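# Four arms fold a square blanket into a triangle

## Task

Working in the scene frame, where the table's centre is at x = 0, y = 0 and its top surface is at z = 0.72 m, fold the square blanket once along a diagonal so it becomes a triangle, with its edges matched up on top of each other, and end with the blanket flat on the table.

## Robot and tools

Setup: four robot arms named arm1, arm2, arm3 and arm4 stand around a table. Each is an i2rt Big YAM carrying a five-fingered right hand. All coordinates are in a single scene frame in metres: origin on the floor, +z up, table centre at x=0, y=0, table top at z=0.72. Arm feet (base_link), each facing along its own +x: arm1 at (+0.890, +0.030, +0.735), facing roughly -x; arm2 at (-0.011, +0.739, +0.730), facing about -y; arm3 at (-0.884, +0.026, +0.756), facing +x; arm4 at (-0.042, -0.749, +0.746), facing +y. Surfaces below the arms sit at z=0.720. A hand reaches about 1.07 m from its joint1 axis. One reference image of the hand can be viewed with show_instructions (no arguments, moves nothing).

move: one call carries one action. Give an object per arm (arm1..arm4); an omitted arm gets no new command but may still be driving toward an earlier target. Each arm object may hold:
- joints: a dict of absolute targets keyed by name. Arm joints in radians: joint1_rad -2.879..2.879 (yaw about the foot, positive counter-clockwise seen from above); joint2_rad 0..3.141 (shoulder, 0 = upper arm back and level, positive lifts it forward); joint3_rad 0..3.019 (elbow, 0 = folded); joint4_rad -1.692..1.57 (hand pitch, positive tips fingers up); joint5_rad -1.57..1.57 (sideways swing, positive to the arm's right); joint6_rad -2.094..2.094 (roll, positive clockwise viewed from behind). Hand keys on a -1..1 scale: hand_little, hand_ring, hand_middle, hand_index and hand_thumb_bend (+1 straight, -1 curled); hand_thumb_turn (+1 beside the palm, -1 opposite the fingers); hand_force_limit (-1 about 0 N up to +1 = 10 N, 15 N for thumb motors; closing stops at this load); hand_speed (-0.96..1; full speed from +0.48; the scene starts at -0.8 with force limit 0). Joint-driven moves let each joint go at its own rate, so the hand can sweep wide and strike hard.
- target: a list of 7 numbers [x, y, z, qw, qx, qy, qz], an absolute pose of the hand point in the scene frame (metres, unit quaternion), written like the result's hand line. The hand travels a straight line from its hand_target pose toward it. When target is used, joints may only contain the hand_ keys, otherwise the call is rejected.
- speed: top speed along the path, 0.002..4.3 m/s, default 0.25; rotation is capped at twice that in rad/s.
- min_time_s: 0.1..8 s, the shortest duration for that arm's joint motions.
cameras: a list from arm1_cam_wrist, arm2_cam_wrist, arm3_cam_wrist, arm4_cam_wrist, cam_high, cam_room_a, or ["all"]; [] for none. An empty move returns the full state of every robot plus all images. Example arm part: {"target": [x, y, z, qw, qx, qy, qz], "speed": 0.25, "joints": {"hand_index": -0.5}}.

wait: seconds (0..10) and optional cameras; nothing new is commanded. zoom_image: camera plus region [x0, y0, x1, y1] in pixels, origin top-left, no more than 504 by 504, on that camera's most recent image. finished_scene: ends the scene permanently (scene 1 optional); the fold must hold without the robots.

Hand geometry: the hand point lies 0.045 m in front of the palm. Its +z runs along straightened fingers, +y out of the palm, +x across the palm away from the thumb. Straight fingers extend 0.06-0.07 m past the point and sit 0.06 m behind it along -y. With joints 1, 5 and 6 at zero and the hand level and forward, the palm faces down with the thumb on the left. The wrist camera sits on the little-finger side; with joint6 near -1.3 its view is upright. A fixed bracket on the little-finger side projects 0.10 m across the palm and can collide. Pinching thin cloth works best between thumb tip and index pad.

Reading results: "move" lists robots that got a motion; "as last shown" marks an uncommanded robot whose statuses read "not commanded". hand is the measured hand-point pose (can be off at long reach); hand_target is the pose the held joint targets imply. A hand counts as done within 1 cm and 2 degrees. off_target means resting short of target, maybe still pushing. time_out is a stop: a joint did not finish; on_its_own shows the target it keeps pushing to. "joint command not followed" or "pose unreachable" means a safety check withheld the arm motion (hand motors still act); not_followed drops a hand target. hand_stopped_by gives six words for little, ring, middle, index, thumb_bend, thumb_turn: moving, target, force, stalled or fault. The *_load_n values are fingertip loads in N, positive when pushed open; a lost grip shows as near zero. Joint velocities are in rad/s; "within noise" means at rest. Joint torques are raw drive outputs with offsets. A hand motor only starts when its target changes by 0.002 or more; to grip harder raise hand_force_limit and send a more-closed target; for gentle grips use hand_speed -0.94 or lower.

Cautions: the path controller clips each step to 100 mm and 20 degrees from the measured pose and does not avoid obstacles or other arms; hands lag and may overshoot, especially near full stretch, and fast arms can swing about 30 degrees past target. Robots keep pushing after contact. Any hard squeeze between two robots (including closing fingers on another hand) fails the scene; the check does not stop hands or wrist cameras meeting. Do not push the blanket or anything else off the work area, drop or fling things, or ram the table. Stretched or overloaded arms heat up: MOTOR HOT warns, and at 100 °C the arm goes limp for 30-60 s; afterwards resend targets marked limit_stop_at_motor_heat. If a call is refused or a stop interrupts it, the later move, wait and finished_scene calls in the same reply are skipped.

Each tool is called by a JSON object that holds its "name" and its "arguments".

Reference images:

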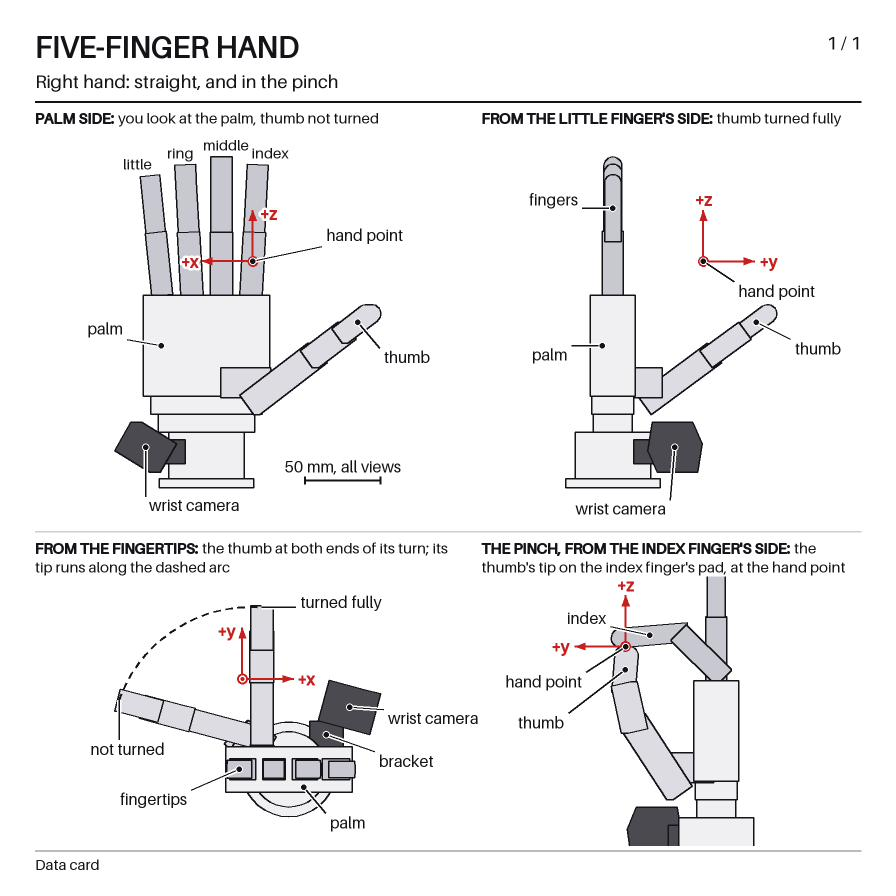

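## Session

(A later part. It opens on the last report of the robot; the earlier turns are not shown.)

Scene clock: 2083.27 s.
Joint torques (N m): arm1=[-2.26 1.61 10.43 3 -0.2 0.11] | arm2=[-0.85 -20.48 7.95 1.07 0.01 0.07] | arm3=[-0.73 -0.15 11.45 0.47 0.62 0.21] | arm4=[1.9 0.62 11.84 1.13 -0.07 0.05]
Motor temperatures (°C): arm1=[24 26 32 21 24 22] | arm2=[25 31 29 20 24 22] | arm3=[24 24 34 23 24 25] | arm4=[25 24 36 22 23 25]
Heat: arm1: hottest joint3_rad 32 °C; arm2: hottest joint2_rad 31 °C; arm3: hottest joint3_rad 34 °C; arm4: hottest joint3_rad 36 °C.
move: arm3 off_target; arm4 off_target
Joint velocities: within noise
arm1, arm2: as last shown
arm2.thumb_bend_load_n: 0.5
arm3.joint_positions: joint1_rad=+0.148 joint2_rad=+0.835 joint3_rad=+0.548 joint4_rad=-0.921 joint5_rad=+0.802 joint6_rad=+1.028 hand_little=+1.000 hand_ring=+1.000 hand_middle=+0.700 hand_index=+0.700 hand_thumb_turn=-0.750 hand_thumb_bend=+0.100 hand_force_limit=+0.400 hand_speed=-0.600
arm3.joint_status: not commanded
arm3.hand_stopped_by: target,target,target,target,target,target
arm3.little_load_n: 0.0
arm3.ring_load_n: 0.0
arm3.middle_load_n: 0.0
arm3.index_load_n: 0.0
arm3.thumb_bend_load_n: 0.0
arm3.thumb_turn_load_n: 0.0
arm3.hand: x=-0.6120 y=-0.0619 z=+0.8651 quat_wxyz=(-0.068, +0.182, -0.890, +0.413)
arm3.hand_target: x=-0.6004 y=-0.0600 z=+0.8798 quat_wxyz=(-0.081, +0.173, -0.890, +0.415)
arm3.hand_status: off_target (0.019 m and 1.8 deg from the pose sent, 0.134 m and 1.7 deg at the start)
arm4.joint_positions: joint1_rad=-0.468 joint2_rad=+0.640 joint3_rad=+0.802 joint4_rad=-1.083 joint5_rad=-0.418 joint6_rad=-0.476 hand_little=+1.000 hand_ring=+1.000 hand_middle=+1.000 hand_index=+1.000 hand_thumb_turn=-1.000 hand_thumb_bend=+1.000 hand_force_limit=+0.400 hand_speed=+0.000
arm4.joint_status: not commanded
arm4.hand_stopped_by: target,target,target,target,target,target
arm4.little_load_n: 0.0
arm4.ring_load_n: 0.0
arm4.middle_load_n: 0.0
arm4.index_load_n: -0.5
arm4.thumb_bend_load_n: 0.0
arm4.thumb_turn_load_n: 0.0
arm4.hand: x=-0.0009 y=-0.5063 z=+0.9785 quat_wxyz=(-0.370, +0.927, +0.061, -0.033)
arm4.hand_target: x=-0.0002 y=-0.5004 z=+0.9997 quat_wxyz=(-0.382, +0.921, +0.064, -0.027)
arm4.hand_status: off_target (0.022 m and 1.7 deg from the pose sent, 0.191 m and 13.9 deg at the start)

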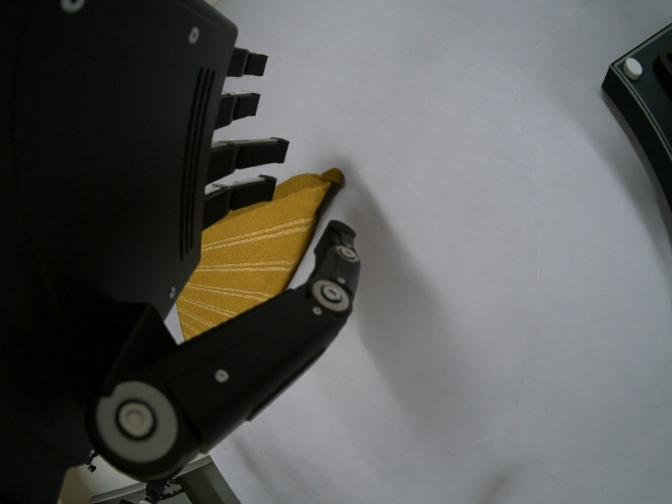

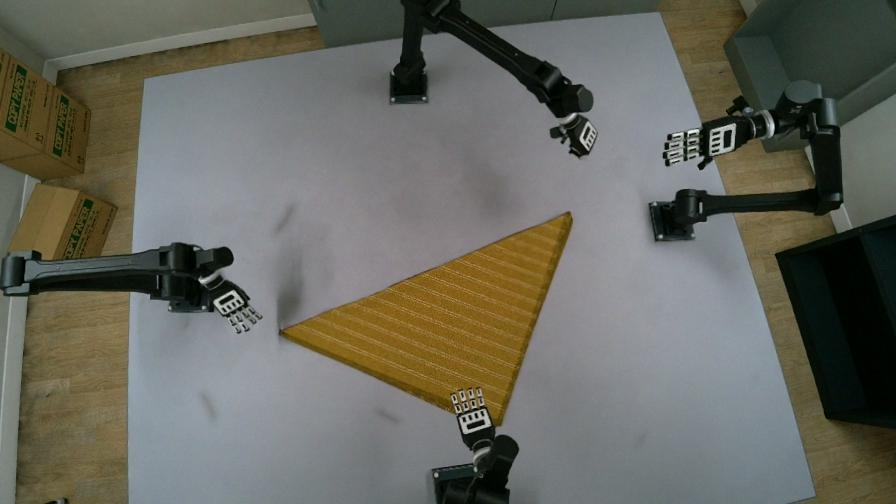

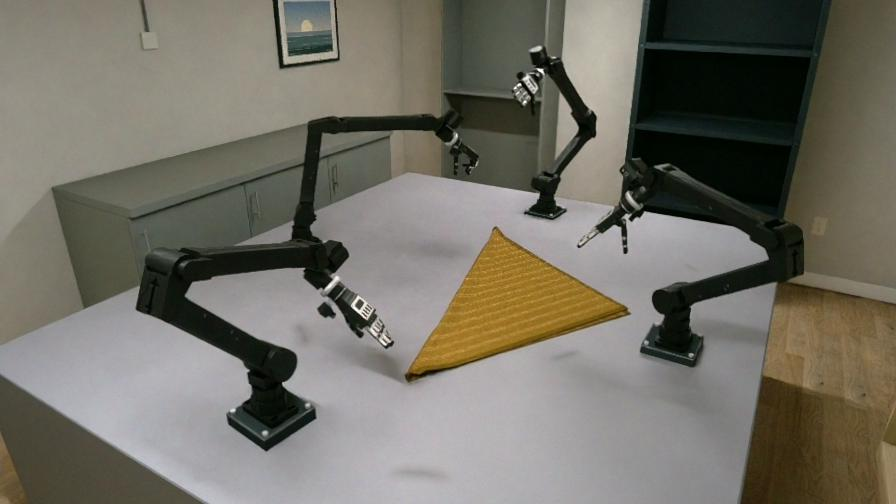

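{"name": "move", "arguments": {"arm4": {"target": [0.063, -0.516, 0.81, 0.49879, -0.8639, -0.06038, 0.03486], "speed": 0.2}, "arm3": {"joints": {"hand_speed": 0.0, "hand_thumb_turn": -1, "hand_thumb_bend": 1, "hand_index": 1, "hand_middle": 1}}, "cameras": []}}

{"name": "move", "arguments": {"arm4": {"target": [0.063, -0.516, 0.757, 0.49879, -0.8639, -0.06038, 0.03486], "speed": 0.06}, "cameras": ["arm4_cam_wrist"]}}

Scene clock: 2109.03 s.
Joint torques (N m): arm1=[-2.55 1.79 10.43 3.07 -0.18 0.11] | arm2=[-1.26 -20.72 7.94 1.1 -0.01 0.05] | arm3=[-0.79 -0.32 11.32 0.55 0.6 0.19] | arm4=[0.85 -0.21 7.38 1.95 -0.63 -0.08]
Motor temperatures (°C): arm1=[24 26 32 21 23 22] | arm2=[25 31 29 20 24 22] | arm3=[24 24 39 23 25 25] | arm4=[25 24 37 22 23 25]
Heat: arm1: hottest joint3_rad 32 °C; arm2: hottest joint2_rad 31 °C; arm3: hottest joint3_rad 39 °C; arm4: hottest joint3_rad 37 °C.
move: arm3 done; arm4 done
Joint velocities: within noise
arm1, arm2: as last shown
arm1.ring_load_n: -0.5
arm1.index_load_n: -0.5
arm2.thumb_bend_load_n: 0.0
arm3.joint_positions: joint1_rad=+0.148 joint2_rad=+0.835 joint3_rad=+0.548 joint4_rad=-0.921 joint5_rad=+0.803 joint6_rad=+1.028 hand_little=+1.000 hand_ring=+1.000 hand_middle=+1.000 hand_index=+1.000 hand_thumb_turn=-1.000 hand_thumb_bend=+1.000 hand_force_limit=+0.400 hand_speed=+0.000
arm3.joint_status: all done
arm3.hand_stopped_by: target,target,target,target,target,target
arm3.little_load_n: 0.0
arm3.ring_load_n: 0.0
arm3.middle_load_n: 0.0
arm3.index_load_n: 0.0
arm3.thumb_bend_load_n: 0.0
arm3.thumb_turn_load_n: 0.0
arm3.hand: x=-0.6119 y=-0.0619 z=+0.8652 quat_wxyz=(-0.068, +0.182, -0.890, +0.414)
arm3.hand_target: x=-0.6004 y=-0.0600 z=+0.8798 quat_wxyz=(-0.081, +0.173, -0.890, +0.415)
arm3.hand_status: not commanded
arm4.joint_positions: joint1_rad=-0.972 joint2_rad=+0.765 joint3_rad=+0.311 joint4_rad=-0.487 joint5_rad=-0.889 joint6_rad=-0.806 hand_little=+1.000 hand_ring=+1.000 hand_middle=+1.000 hand_index=+1.000 hand_thumb_turn=-1.000 hand_thumb_bend=+1.000 hand_force_limit=+0.400 hand_speed=+0.000
arm4.joint_status: not commanded
arm4.hand_stopped_by: target,target,target,target,target,target
arm4.little_load_n: 0.0
arm4.ring_load_n: 0.0
arm4.middle_load_n: 0.0
arm4.index_load_n: 0.0
arm4.thumb_bend_load_n: 0.0
arm4.thumb_turn_load_n: 0.0
arm4.hand: x=+0.0611 y=-0.5182 z=+0.8105 quat_wxyz=(-0.495, +0.866, +0.053, -0.039)
arm4.hand_target: x=+0.0629 y=-0.5161 z=+0.8101 quat_wxyz=(-0.499, +0.864, +0.060, -0.035)
arm4.hand_status: done (0.003 m and 1.1 deg from the pose sent, 0.180 m and 16.5 deg at the start)

Scene clock: 2110.63 s.
Joint torques (N m): arm1=[-2.2 1.67 10.43 2.96 -0.17 0.12] | arm2=[-0.91 -20.78 7.87 1.07 0 0.03] | arm3=[-0.79 0.09 11.4 0.51 0.61 0.18] | arm4=[1.32 -0.5 5.87 1.98 -0.64 -0.04]
Motor temperatures (°C): arm1=[24 26 32 21 23 22] | arm2=[25 31 29 20 24 22] | arm3=[24 24 39 23 25 25] | arm4=[25 24 37 22 23 25]
Heat: arm1: hottest joint3_rad 32 °C; arm2: hottest joint2_rad 31 °C; arm3: hottest joint3_rad 39 °C; arm4: hottest joint3_rad 37 °C.
move: arm4 done
Joint velocities: within noise
arm1, arm2, arm3: as last shown
arm1.ring_load_n: 0.0
arm1.index_load_n: 0.0
arm2.index_load_n: 0.5
arm2.thumb_turn_load_n: 0.5
arm3.thumb_bend_load_n: 0.5
arm4.joint_positions: joint1_rad=-0.972 joint2_rad=+0.952 joint3_rad=+0.216 joint4_rad=-0.205 joint5_rad=-0.890 joint6_rad=-0.814 hand_little=+1.000 hand_ring=+1.000 hand_middle=+1.000 hand_index=+1.000 hand_thumb_turn=-1.000 hand_thumb_bend=+1.000 hand_force_limit=+0.400 hand_speed=+0.000
arm4.joint_status: not commanded
arm4.hand_stopped_by: target,target,target,target,target,target
arm4.little_load_n: 0.0
arm4.ring_load_n: 0.0
arm4.middle_load_n: 0.0
arm4.index_load_n: 0.0
arm4.thumb_bend_load_n: 0.0
arm4.thumb_turn_load_n: 0.0
arm4.hand: x=+0.0624 y=-0.5170 z=+0.7581 quat_wxyz=(-0.496, +0.866, +0.056, -0.038)
arm4.hand_target: x=+0.0629 y=-0.5161 z=+0.7571 quat_wxyz=(-0.499, +0.864, +0.060, -0.035)
arm4.hand_status: done (0.002 m and 0.7 deg from the pose sent, 0.054 m and 1.1 deg at the start)

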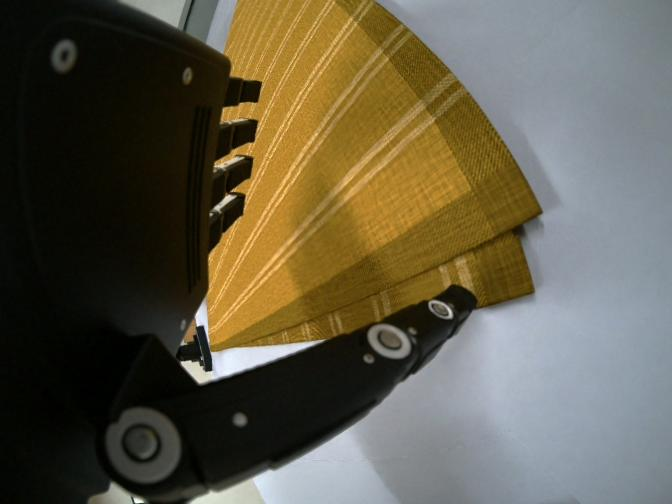

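{"name": "move", "arguments": {"arm4": {"target": [0.063, -0.516, 0.741, 0.49879, -0.8639, -0.06038, 0.03486], "speed": 0.05}, "cameras": []}}

{"name": "move", "arguments": {"arm4": {"target": [0.105, -0.540, 0.741, 0.49879, -0.8639, -0.06038, 0.03486], "speed": 0.05}, "cameras": ["arm4_cam_wrist", "cam_high"]}}

{"name": "zoom_image", "arguments": {"camera": "cam_high", "region": [260, 300, 360, 360]}}

Scene clock: 2119.43 s.
Joint torques (N m): arm1=[-2.32 1.79 10.39 3.04 -0.2 0.12] | arm2=[-0.91 -21.07 8.02 1.03 0 0.03] | arm3=[-0.62 -0.32 11.45 0.54 0.61 0.2] | arm4=[1.08 -0.32 4.59 1.99 -0.14 -0.2]
Motor temperatures (°C): arm1=[24 26 32 21 23 22] | arm2=[25 31 29 20 24 22] | arm3=[24 24 40 23 25 25] | arm4=[25 24 36 22 23 25]
Heat: arm1: hottest joint3_rad 32 °C; arm2: hottest joint2_rad 31 °C; arm3: hottest joint3_rad 40 °C; arm4: hottest joint3_rad 36 °C.
move: arm4 off_target
Joint velocities: within noise
arm1, arm2, arm3: as last shown
arm1.ring_load_n: 0.5
arm2.index_load_n: 0.0
arm2.thumb_turn_load_n: 0.0
arm3.thumb_bend_load_n: 0.0
arm4.joint_positions: joint1_rad=-0.972 joint2_rad=+1.014 joint3_rad=+0.205 joint4_rad=-0.107 joint5_rad=-0.902 joint6_rad=-0.803 hand_little=+1.000 hand_ring=+1.000 hand_middle=+1.000 hand_index=+1.000 hand_thumb_turn=-1.000 hand_thumb_bend=+1.000 hand_force_limit=+0.400 hand_speed=+0.000
arm4.joint_status: not commanded
arm4.hand_stopped_by: target,target,target,target,target,target
arm4.little_load_n: 0.0
arm4.ring_load_n: 0.0
arm4.middle_load_n: 0.0
arm4.index_load_n: 0.0
arm4.thumb_bend_load_n: 0.0
arm4.thumb_turn_load_n: 1.5
arm4.hand: x=+0.0662 y=-0.5120 z=+0.7511 quat_wxyz=(-0.505, +0.861, +0.059, -0.035)
arm4.hand_target: x=+0.0627 y=-0.5165 z=+0.7417 quat_wxyz=(-0.499, +0.864, +0.060, -0.035)
arm4.hand_status: off_target (0.011 m and 0.8 deg from the pose sent, 0.017 m and 0.7 deg at the start)

Scene clock: 2121.23 s.
Joint torques (N m): arm1=[-2.32 1.9 10.5 2.99 -0.18 0.13] | arm2=[-0.85 -20.66 7.9 1.03 0.02 0.05] | arm3=[-0.67 0.15 11.4 0.55 0.63 0.21] | arm4=[-0.67 -0.85 6.42 0.88 0.79 -0.69]
Motor temperatures (°C): arm1=[24 26 32 21 23 22] | arm2=[25 31 29 20 24 22] | arm3=[24 24 40 23 25 25] | arm4=[25 24 36 22 23 25]
Heat: arm1: hottest joint3_rad 32 °C; arm2: hottest joint2_rad 31 °C; arm3: hottest joint3_rad 40 °C; arm4: hottest joint3_rad 36 °C.
move: arm4 off_target
Joint velocities: within noise
arm1, arm2, arm3: as last shown
arm1.ring_load_n: 0.0
arm4.joint_positions: joint1_rad=-1.157 joint2_rad=+1.134 joint3_rad=+0.286 joint4_rad=-0.312 joint5_rad=-1.030 joint6_rad=-1.059 hand_little=+1.000 hand_ring=+1.000 hand_middle=+1.000 hand_index=+1.000 hand_thumb_turn=-1.000 hand_thumb_bend=+0.998 hand_force_limit=+0.400 hand_speed=+0.000
arm4.joint_status: not commanded
arm4.hand_stopped_by: target,target,target,target,target,target
arm4.little_load_n: 0.0
arm4.ring_load_n: 0.0
arm4.middle_load_n: 0.0
arm4.index_load_n: 0.0
arm4.thumb_bend_load_n: -6.5
arm4.thumb_turn_load_n: 4.5
arm4.hand: x=+0.0913 y=-0.5340 z=+0.7507 quat_wxyz=(-0.513, +0.855, +0.049, -0.055)
arm4.hand_target: x=+0.1041 y=-0.5405 z=+0.7421 quat_wxyz=(-0.498, +0.864, +0.060, -0.035)
arm4.hand_status: off_target (0.018 m and 3.2 deg from the pose sent, 0.049 m and 0.8 deg at the start)

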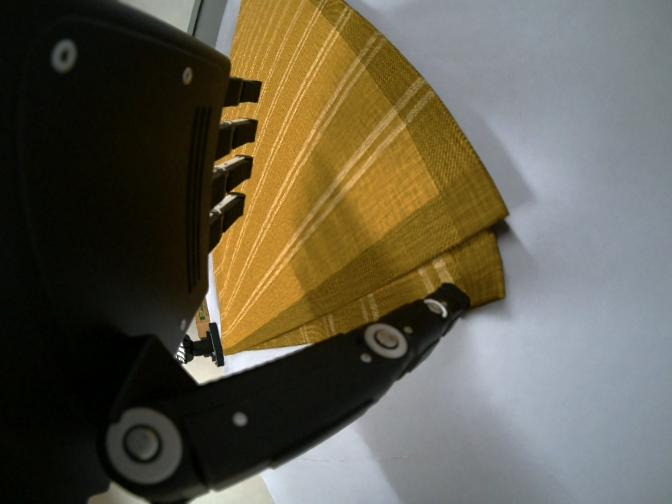

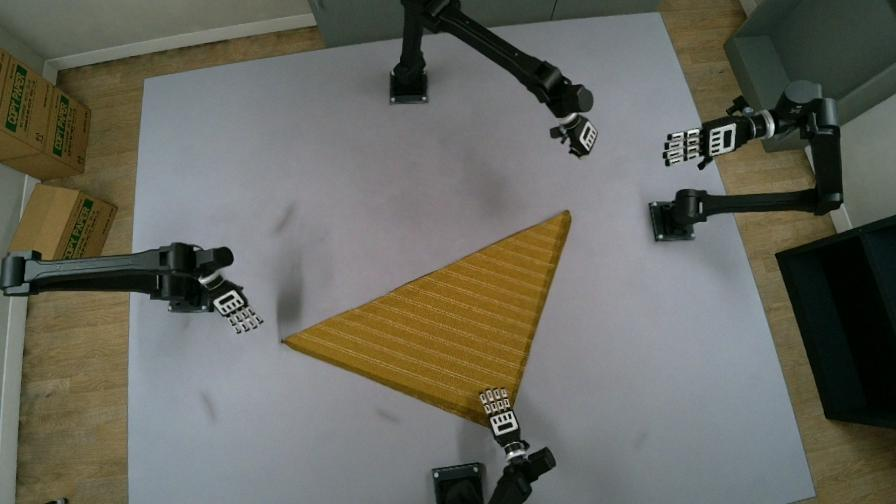

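Scaled by 5.040.

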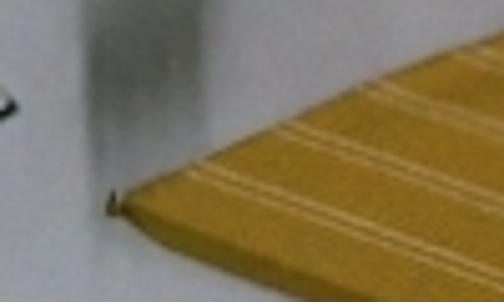

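{"name": "move", "arguments": {"arm3": {"target": [-0.10, -0.39, 0.90, 0.25, -0.43301, 0.75, -0.43301], "speed": 0.25}, "cameras": []}}

{"name": "move", "arguments": {"arm3": {"target": [-0.0985, -0.395, 0.785, 0.25, -0.43301, 0.75, -0.43301], "speed": 0.12}, "cameras": ["arm3_cam_wrist", "cam_high", "cam_room_a"]}}

Scene clock: 2148.20 s.
Joint torques (N m): arm1=[-2.32 1.67 10.5 3.04 -0.18 0.12] | arm2=[-0.85 -20.66 7.91 1.11 0.01 0.03] | arm3=[-2.02 -22.12 12.62 1.36 -0.03 -0.12] | arm4=[-0.15 -0.91 6.38 0.87 0.81 -0.75]
Motor temperatures (°C): arm1=[24 26 32 21 23 22] | arm2=[25 31 29 20 24 22] | arm3=[24 24 42 22 25 25] | arm4=[25 24 34 22 23 25]
Heat: arm1: hottest joint3_rad 32 °C; arm2: hottest joint2_rad 31 °C; arm3: hottest joint3_rad 42 °C; arm4: hottest joint3_rad 34 °C.
move: arm3 done
Joint velocities: within noise
arm1, arm2, arm4: as last shown
arm3.joint_positions: joint1_rad=-0.389 joint2_rad=+2.211 joint3_rad=+2.038 joint4_rad=-0.358 joint5_rad=+0.012 joint6_rad=+0.012 hand_little=+1.000 hand_ring=+1.000 hand_middle=+1.000 hand_index=+1.000 hand_thumb_turn=-1.000 hand_thumb_bend=+1.000 hand_force_limit=+0.400 hand_speed=+0.000
arm3.joint_status: not commanded
arm3.hand_stopped_by: target,target,target,target,target,target
arm3.little_load_n: 0.0
arm3.ring_load_n: 0.0
arm3.middle_load_n: 0.0
arm3.index_load_n: 0.0
arm3.thumb_bend_load_n: 0.0
arm3.thumb_turn_load_n: 0.0
arm3.hand: x=-0.1055 y=-0.3829 z=+0.9042 quat_wxyz=(-0.254, +0.427, -0.753, +0.431)
arm3.hand_target: x=-0.1005 y=-0.3897 z=+0.8999 quat_wxyz=(-0.250, +0.433, -0.750, +0.433)
arm3.hand_status: done (0.010 m and 0.9 deg from the pose sent, 0.609 m and 39.3 deg at the start)
arm4.middle_load_n: 0.5

Scene clock: 2149.90 s.
Joint torques (N m): arm1=[-2.37 1.67 10.47 3.02 -0.21 0.13] | arm2=[-1.03 -20.72 7.88 0.98 0.03 0.04] | arm3=[-1.79 -22.18 9.76 2.35 -0.08 -0.11] | arm4=[0.03 -0.67 6.39 0.95 0.75 -0.74]
Motor temperatures (°C): arm1=[24 26 32 21 23 22] | arm2=[25 31 29 20 24 22] | arm3=[24 24 42 23 25 25] | arm4=[25 24 34 22 23 25]
Heat: arm1: hottest joint3_rad 32 °C; arm2: hottest joint2_rad 31 °C; arm3: hottest joint3_rad 42 °C; arm4: hottest joint3_rad 34 °C.
move: arm3 off_target
Joint velocities: within noise
arm1.joint_positions: joint1_rad=-0.225 joint2_rad=+0.645 joint3_rad=+1.432 joint4_rad=-1.154 joint5_rad=-0.283 joint6_rad=-1.069 hand_little=+1.000 hand_ring=+1.000 hand_middle=+1.000 hand_index=+1.000 hand_thumb_turn=+1.000 hand_thumb_bend=+1.000 hand_force_limit=+0.000 hand_speed=-0.800
arm1.joint_status: not commanded
arm1.hand_stopped_by: target,target,target,target,target,target
arm1.little_load_n: 0.0
arm1.ring_load_n: 0.0
arm1.middle_load_n: 0.0
arm1.index_load_n: 0.0
arm1.thumb_bend_load_n: 0.0
arm1.thumb_turn_load_n: 0.0
arm1.hand: x=+0.6381 y=+0.0969 z=+1.2699 quat_wxyz=(-0.551, +0.255, +0.778, -0.164)
arm1.hand_target: x=+0.6396 y=+0.0964 z=+1.2821 quat_wxyz=(-0.562, +0.251, +0.771, -0.163)
arm1.hand_status: not commanded
arm2.joint_positions: joint1_rad=+0.859 joint2_rad=+1.763 joint3_rad=+1.778 joint4_rad=-0.695 joint5_rad=-0.090 joint6_rad=-0.102 hand_little=-0.900 hand_ring=-0.900 hand_middle=-0.150 hand_index=-0.150 hand_thumb_turn=-1.000 hand_thumb_bend=+1.000 hand_force_limit=+0.300 hand_speed=-0.700
arm2.joint_status: not commanded
arm2.hand_stopped_by: target,target,target,target,target,target
arm2.little_load_n: 0.0
arm2.ring_load_n: 0.0
arm2.middle_load_n: 0.0
arm2.index_load_n: 0.0
arm2.thumb_bend_load_n: 0.0
arm2.thumb_turn_load_n: 0.0
arm2.hand: x=+0.4988 y=+0.2442 z=+1.0097 quat_wxyz=(-0.179, +0.387, -0.814, +0.395)
arm2.hand_target: x=+0.5000 y=+0.2501 z=+1.0001 quat_wxyz=(-0.179, +0.384, -0.821, +0.383)
arm2.hand_status: not commanded
arm3.joint_positions: joint1_rad=-0.391 joint2_rad=+2.321 joint3_rad=+1.956 joint4_rad=-0.164 joint5_rad=+0.007 joint6_rad=+0.008 hand_little=+1.000 hand_ring=+1.000 hand_middle=+1.000 hand_index=+1.000 hand_thumb_turn=-1.000 hand_thumb_bend=+1.000 hand_force_limit=+0.400 hand_speed=+0.000
arm3.joint_status: not commanded
arm3.hand_stopped_by: target,target,target,target,target,target
arm3.little_load_n: 0.0
arm3.ring_load_n: 0.0
arm3.middle_load_n: 0.0
arm3.index_load_n: 0.0
arm3.thumb_bend_load_n: 0.0
arm3.thumb_turn_load_n: 0.0
arm3.hand: x=-0.0979 y=-0.3879 z=+0.8020 quat_wxyz=(-0.255, +0.428, -0.752, +0.432)
arm3.hand_target: x=-0.0991 y=-0.3945 z=+0.7852 quat_wxyz=(-0.250, +0.433, -0.750, +0.433)
arm3.hand_status: off_target (0.018 m and 0.8 deg from the pose sent, 0.120 m and 0.9 deg at the start)
arm4: as last shown
arm4.middle_load_n: -0.5
arm4.thumb_bend_load_n: -7.0

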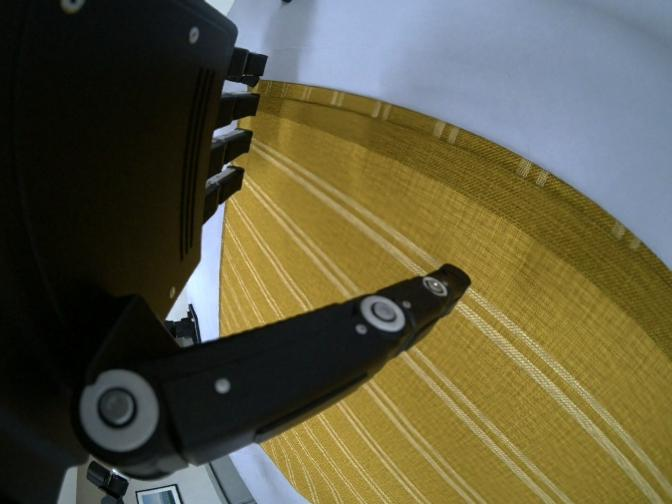

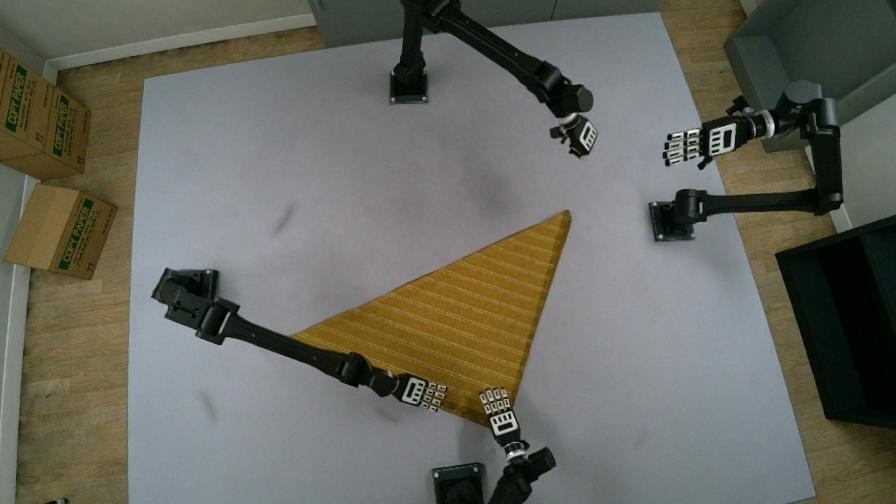

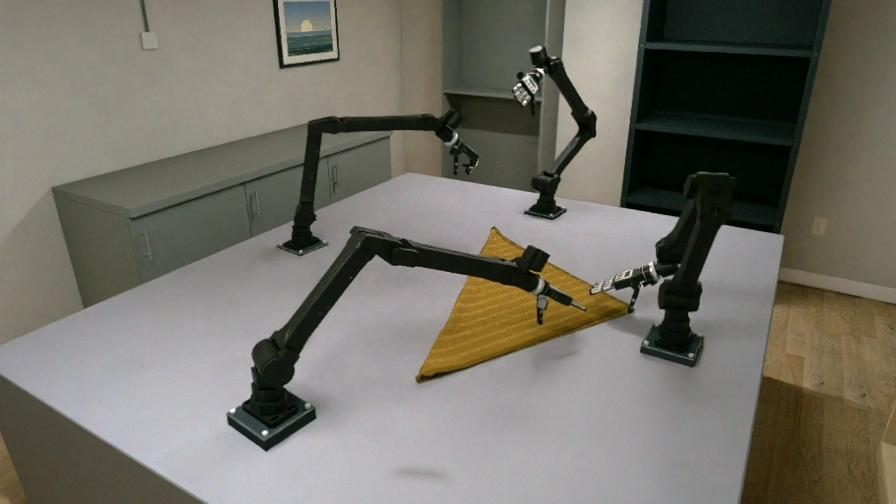

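{"name": "move", "arguments": {"arm3": {"target": [-0.0985, -0.395, 0.738, 0.25, -0.43301, 0.75, -0.43301], "speed": 0.06}, "cameras": ["arm3_cam_wrist"]}}

{"name": "move", "arguments": {"arm3": {"target": [-0.143, -0.416, 0.736, 0.25, -0.43301, 0.75, -0.43301], "speed": 0.05}, "cameras": ["arm3_cam_wrist", "arm4_cam_wrist", "cam_high"]}}

Scene clock: 2162.43 s.
Joint torques (N m): arm1=[-2.14 1.85 10.47 3.04 -0.22 0.11] | arm2=[-0.91 -20.89 7.91 1.05 0.01 0.04] | arm3=[-1.85 -20.13 8.68 2.1 0.06 -0.15] | arm4=[-0.38 -1.08 6.35 0.75 0.79 -0.75]
Motor temperatures (°C): arm1=[24 26 32 21 23 22] | arm2=[25 31 29 20 24 22] | arm3=[24 25 41 23 24 25] | arm4=[25 24 34 21 23 25]
Heat: arm1: hottest joint3_rad 32 °C; arm2: hottest joint2_rad 31 °C; arm3: hottest joint3_rad 41 °C; arm4: hottest joint3_rad 34 °C.
move: arm3 off_target
Joint velocities: within noise
arm1, arm2, arm4: as last shown
arm3.joint_positions: joint1_rad=-0.392 joint2_rad=+2.353 joint3_rad=+1.937 joint4_rad=-0.076 joint5_rad=+0.003 joint6_rad=+0.008 hand_little=+1.000 hand_ring=+1.000 hand_middle=+1.000 hand_index=+1.000 hand_thumb_turn=-1.000 hand_thumb_bend=+1.000 hand_force_limit=+0.400 hand_speed=+0.000
arm3.joint_status: not commanded
arm3.hand_stopped_by: target,target,target,target,target,target
arm3.little_load_n: 0.0
arm3.ring_load_n: 0.0
arm3.middle_load_n: 0.0
arm3.index_load_n: 0.0
arm3.thumb_bend_load_n: 0.0
arm3.thumb_turn_load_n: 0.0
arm3.hand: x=-0.0919 y=-0.3907 z=+0.7817 quat_wxyz=(-0.265, +0.424, -0.743, +0.445)
arm3.hand_target: x=-0.1006 y=-0.3938 z=+0.7389 quat_wxyz=(-0.250, +0.433, -0.750, +0.433)
arm3.hand_status: off_target (0.044 m and 2.5 deg from the pose sent, 0.064 m and 0.8 deg at the start)
arm4.middle_load_n: 0.0

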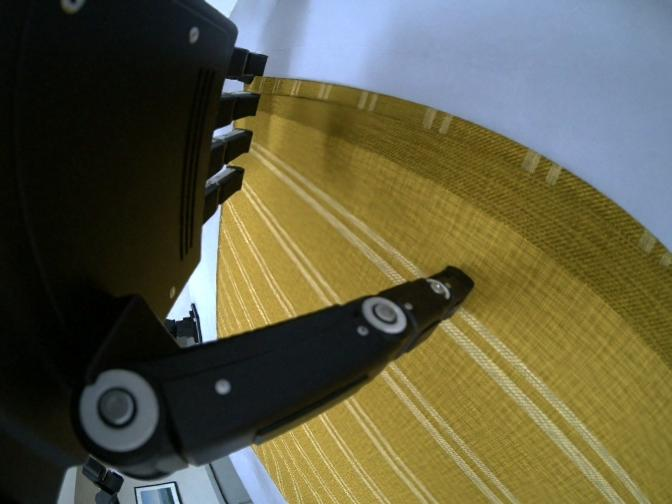

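Scene clock: 2163.93 s.
Joint torques (N m): arm1=[-2.14 1.85 10.48 3.06 -0.2 0.11] | arm2=[-1.08 -20.6 7.9 1.1 0 0.04] | arm3=[-2.96 -21.36 6.89 1.62 0.14 -0.37] | arm4=[-0.32 -0.79 6.42 0.76 0.8 -0.74]
Motor temperatures (°C): arm1=[24 26 32 21 23 22] | arm2=[25 31 29 20 24 22] | arm3=[24 25 41 23 24 25] | arm4=[25 24 33 21 23 25]
Heat: arm1: hottest joint3_rad 32 °C; arm2: hottest joint2_rad 31 °C; arm3: hottest joint3_rad 41 °C; arm4: hottest joint3_rad 33 °C.
move: arm3 off_target
Joint velocities: within noise
arm1, arm2, arm4: as last shown
arm3.joint_positions: joint1_rad=-0.435 joint2_rad=+2.306 joint3_rad=+1.830 joint4_rad=+0.006 joint5_rad=-0.049 joint6_rad=+0.004 hand_little=+1.000 hand_ring=+1.000 hand_middle=+1.000 hand_index=+1.000 hand_thumb_turn=-1.000 hand_thumb_bend=+0.999 hand_force_limit=+0.400 hand_speed=+0.000
arm3.joint_status: not commanded
arm3.hand_stopped_by: target,target,target,target,target,target
arm3.little_load_n: 0.0
arm3.ring_load_n: 0.0
arm3.middle_load_n: 0.0
arm3.index_load_n: 0.0
arm3.thumb_bend_load_n: -2.5
arm3.thumb_turn_load_n: 2.5
arm3.hand: x=-0.1209 y=-0.4067 z=+0.7808 quat_wxyz=(-0.278, +0.418, -0.739, +0.448)
arm3.hand_target: x=-0.1437 y=-0.4151 z=+0.7371 quat_wxyz=(-0.251, +0.433, -0.750, +0.432)
arm3.hand_status: off_target (0.051 m and 4.2 deg from the pose sent, 0.073 m and 2.5 deg at the start)

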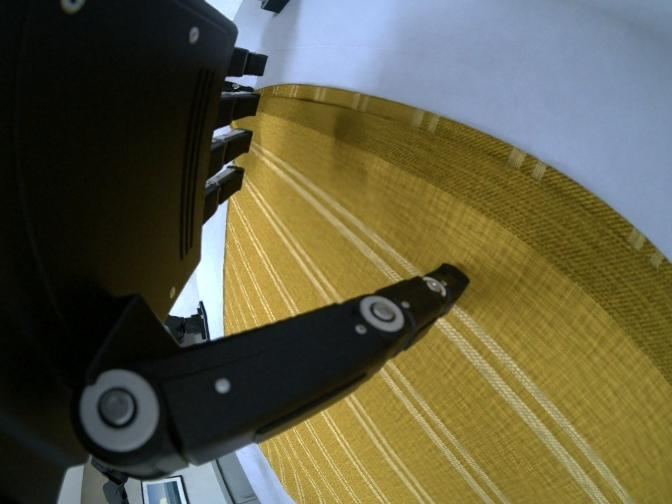

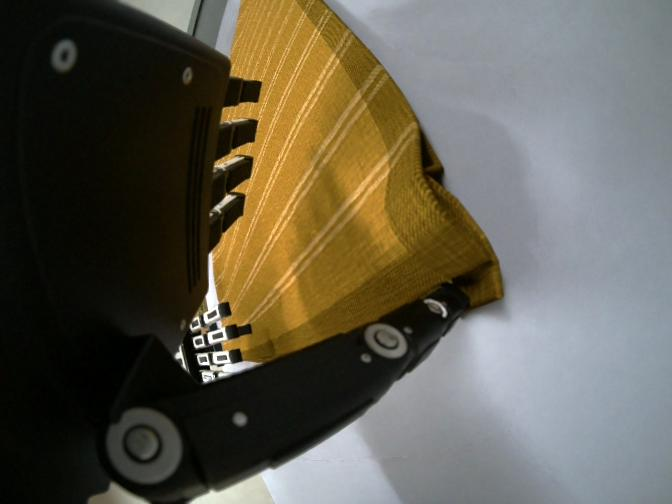

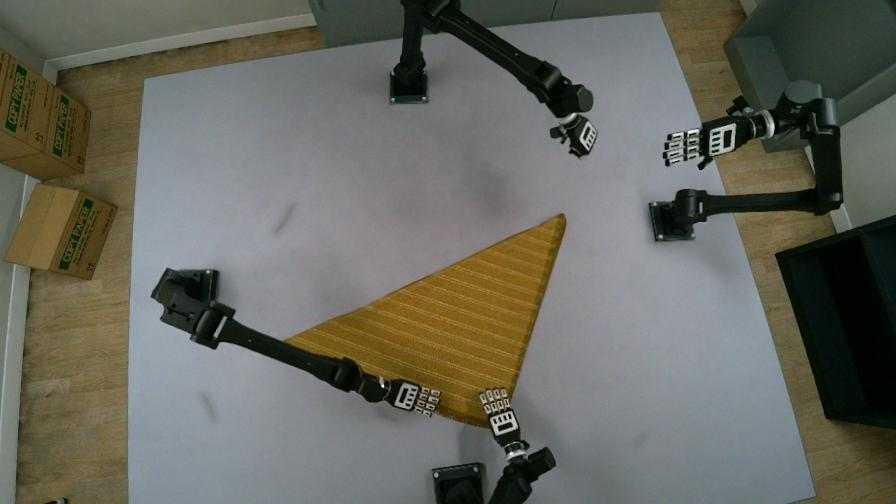

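{"name": "move", "arguments": {"arm3": {"target": [-0.143, -0.416, 0.83, 0.25, -0.43301, 0.75, -0.43301], "speed": 0.08}, "cameras": ["arm4_cam_wrist", "cam_high"]}}

{"name": "move", "arguments": {"arm4": {"target": [0.105, -0.54, 0.80, 0.49879, -0.8639, -0.06038, 0.03486], "speed": 0.08}, "cameras": ["arm4_cam_wrist", "cam_high"]}}

Scene clock: 2171.43 s.
Joint torques (N m): arm1=[-2.08 1.96 10.43 3 -0.18 0.12] | arm2=[-1.08 -20.89 7.87 1.03 0 0.06] | arm3=[-1.38 -23.47 11.71 1.37 0.09 -0.12] | arm4=[0.09 -1.14 6.38 0.81 0.79 -0.71]
Motor temperatures (°C): arm1=[24 26 32 21 23 22] | arm2=[25 31 29 20 24 22] | arm3=[24 26 40 23 24 25] | arm4=[25 24 33 21 23 25]
Heat: arm1: hottest joint3_rad 32 °C; arm2: hottest joint2_rad 31 °C; arm3: hottest joint3_rad 40 °C; arm4: hottest joint3_rad 33 °C.
move: arm3 off_target
Joint velocities: within noise
arm1, arm2, arm4: as last shown
arm3.joint_positions: joint1_rad=-0.450 joint2_rad=+2.222 joint3_rad=+1.827 joint4_rad=-0.160 joint5_rad=-0.044 joint6_rad=-0.020 hand_little=+1.000 hand_ring=+1.000 hand_middle=+1.000 hand_index=+1.000 hand_thumb_turn=-1.000 hand_thumb_bend=+1.000 hand_force_limit=+0.400 hand_speed=+0.000
arm3.joint_status: not commanded
arm3.hand_stopped_by: target,target,target,target,target,target
arm3.little_load_n: 0.0
arm3.ring_load_n: 0.0
arm3.middle_load_n: 0.0
arm3.index_load_n: 0.0
arm3.thumb_bend_load_n: 0.0
arm3.thumb_turn_load_n: 0.0
arm3.hand: x=-0.1489 y=-0.4072 z=+0.8150 quat_wxyz=(-0.251, +0.431, -0.757, +0.422)
arm3.hand_target: x=-0.1435 y=-0.4156 z=+0.8301 quat_wxyz=(-0.250, +0.433, -0.750, +0.433)
arm3.hand_status: off_target (0.018 m and 1.6 deg from the pose sent, 0.055 m and 4.2 deg at the start)
arm4.index_load_n: -0.5

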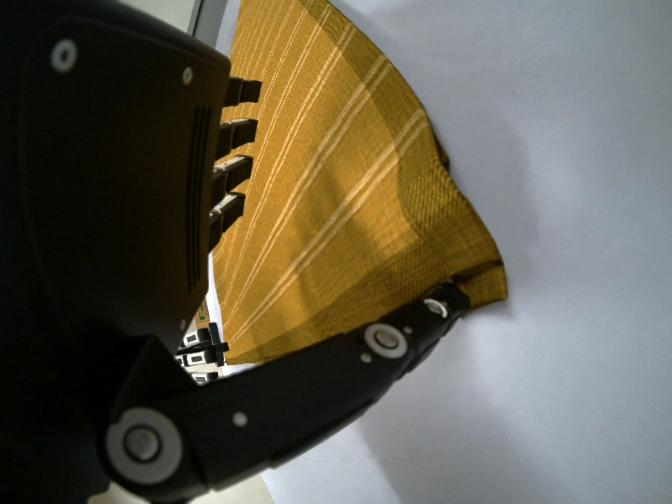

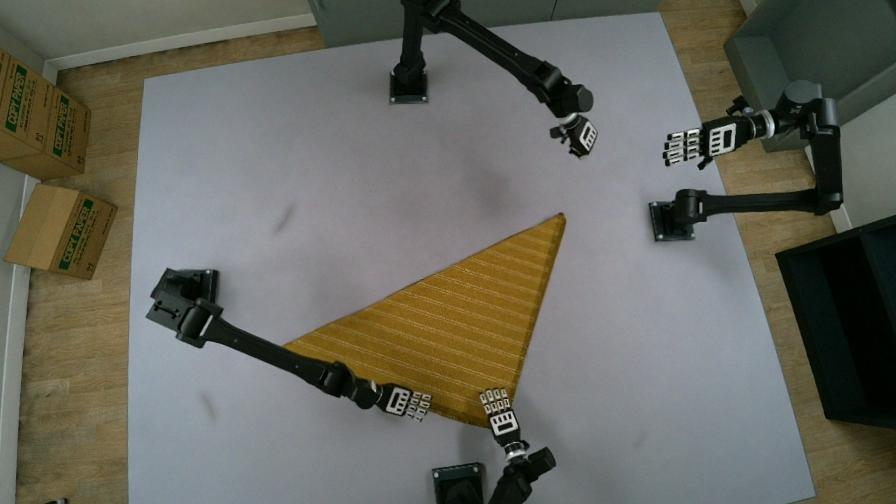

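Scene clock: 2172.93 s.
Joint torques (N m): arm1=[-2.37 1.96 10.52 2.96 -0.2 0.12] | arm2=[-0.79 -21.01 7.86 1.02 0 0.05] | arm3=[-1.38 -23.24 11.63 1.31 0.11 -0.17] | arm4=[0.09 -2.78 9.81 0.49 -0.67 -0.12]
Motor temperatures (°C): arm1=[24 26 32 21 23 22] | arm2=[25 31 29 20 24 22] | arm3=[24 26 40 23 24 25] | arm4=[25 24 33 21 23 25]
Heat: arm1: hottest joint3_rad 32 °C; arm2: hottest joint2_rad 31 °C; arm3: hottest joint3_rad 40 °C; arm4: hottest joint3_rad 33 °C.
move: arm4 off_target
Joint velocities: within noise
arm1, arm2, arm3: as last shown
arm1.ring_load_n: -0.5
arm1.index_load_n: -0.5
arm4.joint_positions: joint1_rad=-1.164 joint2_rad=+0.969 joint3_rad=+0.342 joint4_rad=-0.591 joint5_rad=-0.993 joint6_rad=-1.110 hand_little=+1.000 hand_ring=+1.000 hand_middle=+1.000 hand_index=+1.000 hand_thumb_turn=-1.000 hand_thumb_bend=+1.000 hand_force_limit=+0.400 hand_speed=+0.000
arm4.joint_status: not commanded
arm4.hand_stopped_by: target,target,target,target,target,target
arm4.little_load_n: 0.0
arm4.ring_load_n: 0.0
arm4.middle_load_n: 0.0
arm4.index_load_n: 0.0
arm4.thumb_bend_load_n: 0.0
arm4.thumb_turn_load_n: 0.0
arm4.hand: x=+0.0854 y=-0.5450 z=+0.7839 quat_wxyz=(-0.493, +0.867, +0.051, -0.056)
arm4.hand_target: x=+0.1044 y=-0.5399 z=+0.7997 quat_wxyz=(-0.499, +0.864, +0.060, -0.035)
arm4.hand_status: off_target (0.026 m and 2.8 deg from the pose sent, 0.051 m and 3.2 deg at the start)

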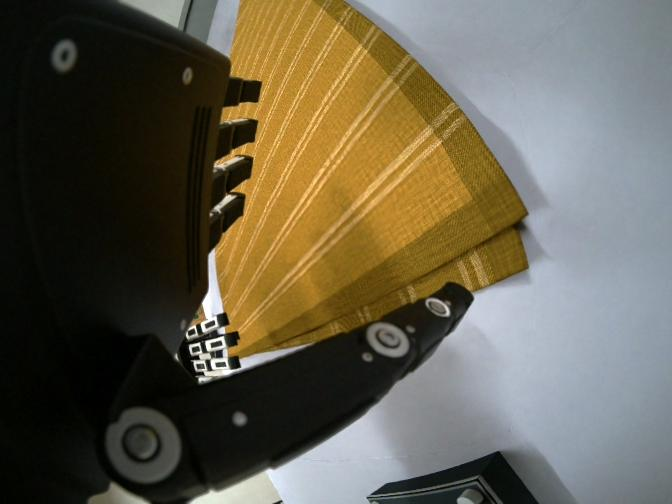

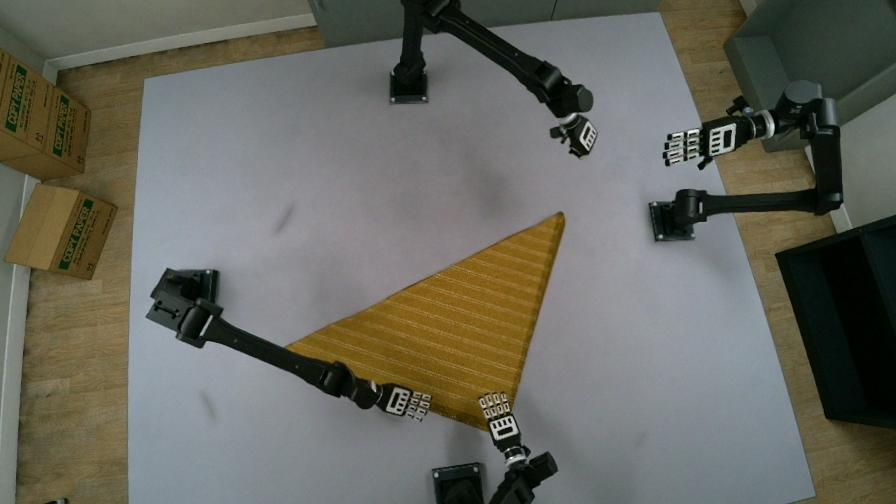

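{"name": "zoom_image", "arguments": {"camera": "cam_high", "region": [440, 400, 520, 440]}}

{"name": "zoom_image", "arguments": {"camera": "arm4_cam_wrist", "region": [380, 180, 600, 340]}}

Scaled by 6.300.

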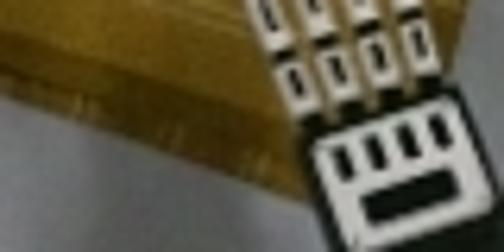

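Scaled by 2.291 from the camera's image (finer frame: 960x720).

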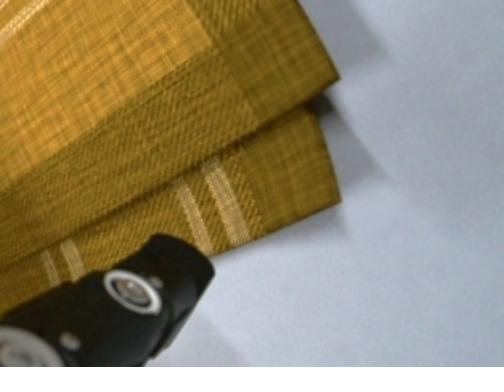

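{"name": "move", "arguments": {"arm4": {"target": [0.091, -0.543, 0.757, 0.49879, -0.8639, -0.06038, 0.03486], "speed": 0.06}, "arm3": {"target": [-0.06, -0.405, 0.84, 0.25, -0.43301, 0.75, -0.43301], "speed": 0.1}, "cameras": ["arm4_cam_wrist", "arm3_cam_wrist"]}}

Scene clock: 2186.43 s.
Joint torques (N m): arm1=[-2.32 1.96 10.48 2.97 -0.18 0.13] | arm2=[-0.85 -20.95 7.9 1.05 -0.01 0.05] | arm3=[-1.38 -23.06 12.59 1.42 0.07 0.2] | arm4=[1.32 -1.55 5.53 1.57 -0.54 0.06]
Motor temperatures (°C): arm1=[24 26 32 21 23 22] | arm2=[25 31 29 20 24 22] | arm3=[24 27 42 23 24 25] | arm4=[25 24 34 21 23 25]
Heat: arm1: hottest joint3_rad 32 °C; arm2: hottest joint2_rad 31 °C; arm3: hottest joint3_rad 42 °C; arm4: hottest joint3_rad 34 °C.
move: arm3 off_target; arm4 done
Joint velocities: within noise
arm1, arm2: as last shown
arm1.ring_load_n: 0.0
arm1.index_load_n: 0.0
arm3.joint_positions: joint1_rad=-0.386 joint2_rad=+2.393 joint3_rad=+2.215 joint4_rad=-0.350 joint5_rad=+0.016 joint6_rad=-0.017 hand_little=+1.000 hand_ring=+1.000 hand_middle=+1.000 hand_index=+1.000 hand_thumb_turn=-1.000 hand_thumb_bend=+1.000 hand_force_limit=+0.400 hand_speed=+0.000
arm3.joint_status: not commanded
arm3.hand_stopped_by: target,target,target,target,target,target
arm3.little_load_n: 0.0
arm3.ring_load_n: 0.0
arm3.middle_load_n: 0.0
arm3.index_load_n: 0.0
arm3.thumb_bend_load_n: 0.0
arm3.thumb_turn_load_n: 0.0
arm3.hand: x=-0.0677 y=-0.4041 z=+0.8475 quat_wxyz=(-0.248, +0.438, -0.746, +0.437)
arm3.hand_target: x=-0.0606 y=-0.4048 z=+0.8398 quat_wxyz=(-0.250, +0.433, -0.750, +0.434)
arm3.hand_status: off_target (0.011 m and 0.9 deg from the pose sent, 0.092 m and 1.6 deg at the start)
arm4.joint_positions: joint1_rad=-1.164 joint2_rad=+1.039 joint3_rad=+0.289 joint4_rad=-0.422 joint5_rad=-0.993 joint6_rad=-1.110 hand_little=+1.000 hand_ring=+1.000 hand_middle=+1.000 hand_index=+1.000 hand_thumb_turn=-1.000 hand_thumb_bend=+1.000 hand_force_limit=+0.400 hand_speed=+0.000
arm4.joint_status: not commanded
arm4.hand_stopped_by: target,target,target,target,target,target
arm4.little_load_n: 0.0
arm4.ring_load_n: 0.0
arm4.middle_load_n: 0.0
arm4.index_load_n: 0.0
arm4.thumb_bend_load_n: 0.0
arm4.thumb_turn_load_n: 0.0
arm4.hand: x=+0.0900 y=-0.5430 z=+0.7590 quat_wxyz=(-0.499, +0.864, +0.062, -0.037)
arm4.hand_target: x=+0.0909 y=-0.5431 z=+0.7570 quat_wxyz=(-0.499, +0.864, +0.060, -0.035)
arm4.hand_status: done (0.002 m and 0.3 deg from the pose sent, 0.028 m and 2.8 deg at the start)
pictures: arm3_cam_wrist, arm4_cam_wrist

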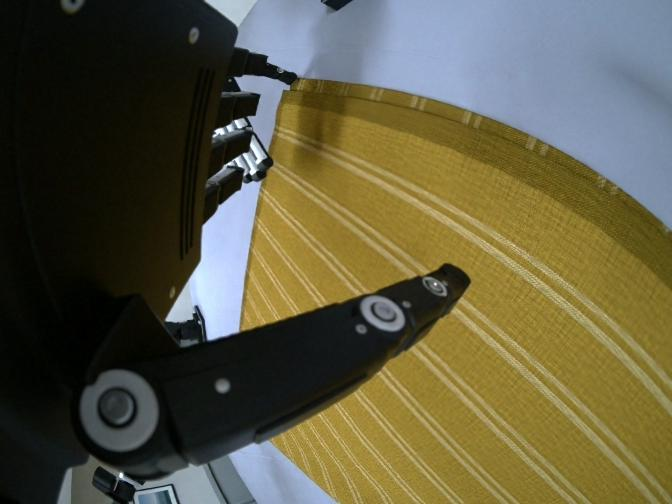

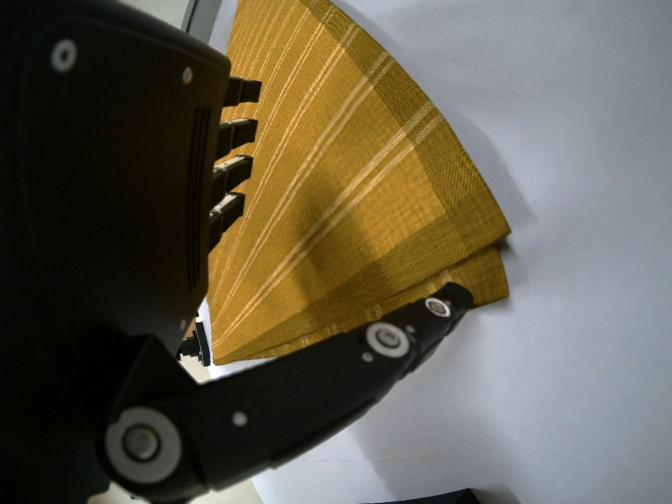

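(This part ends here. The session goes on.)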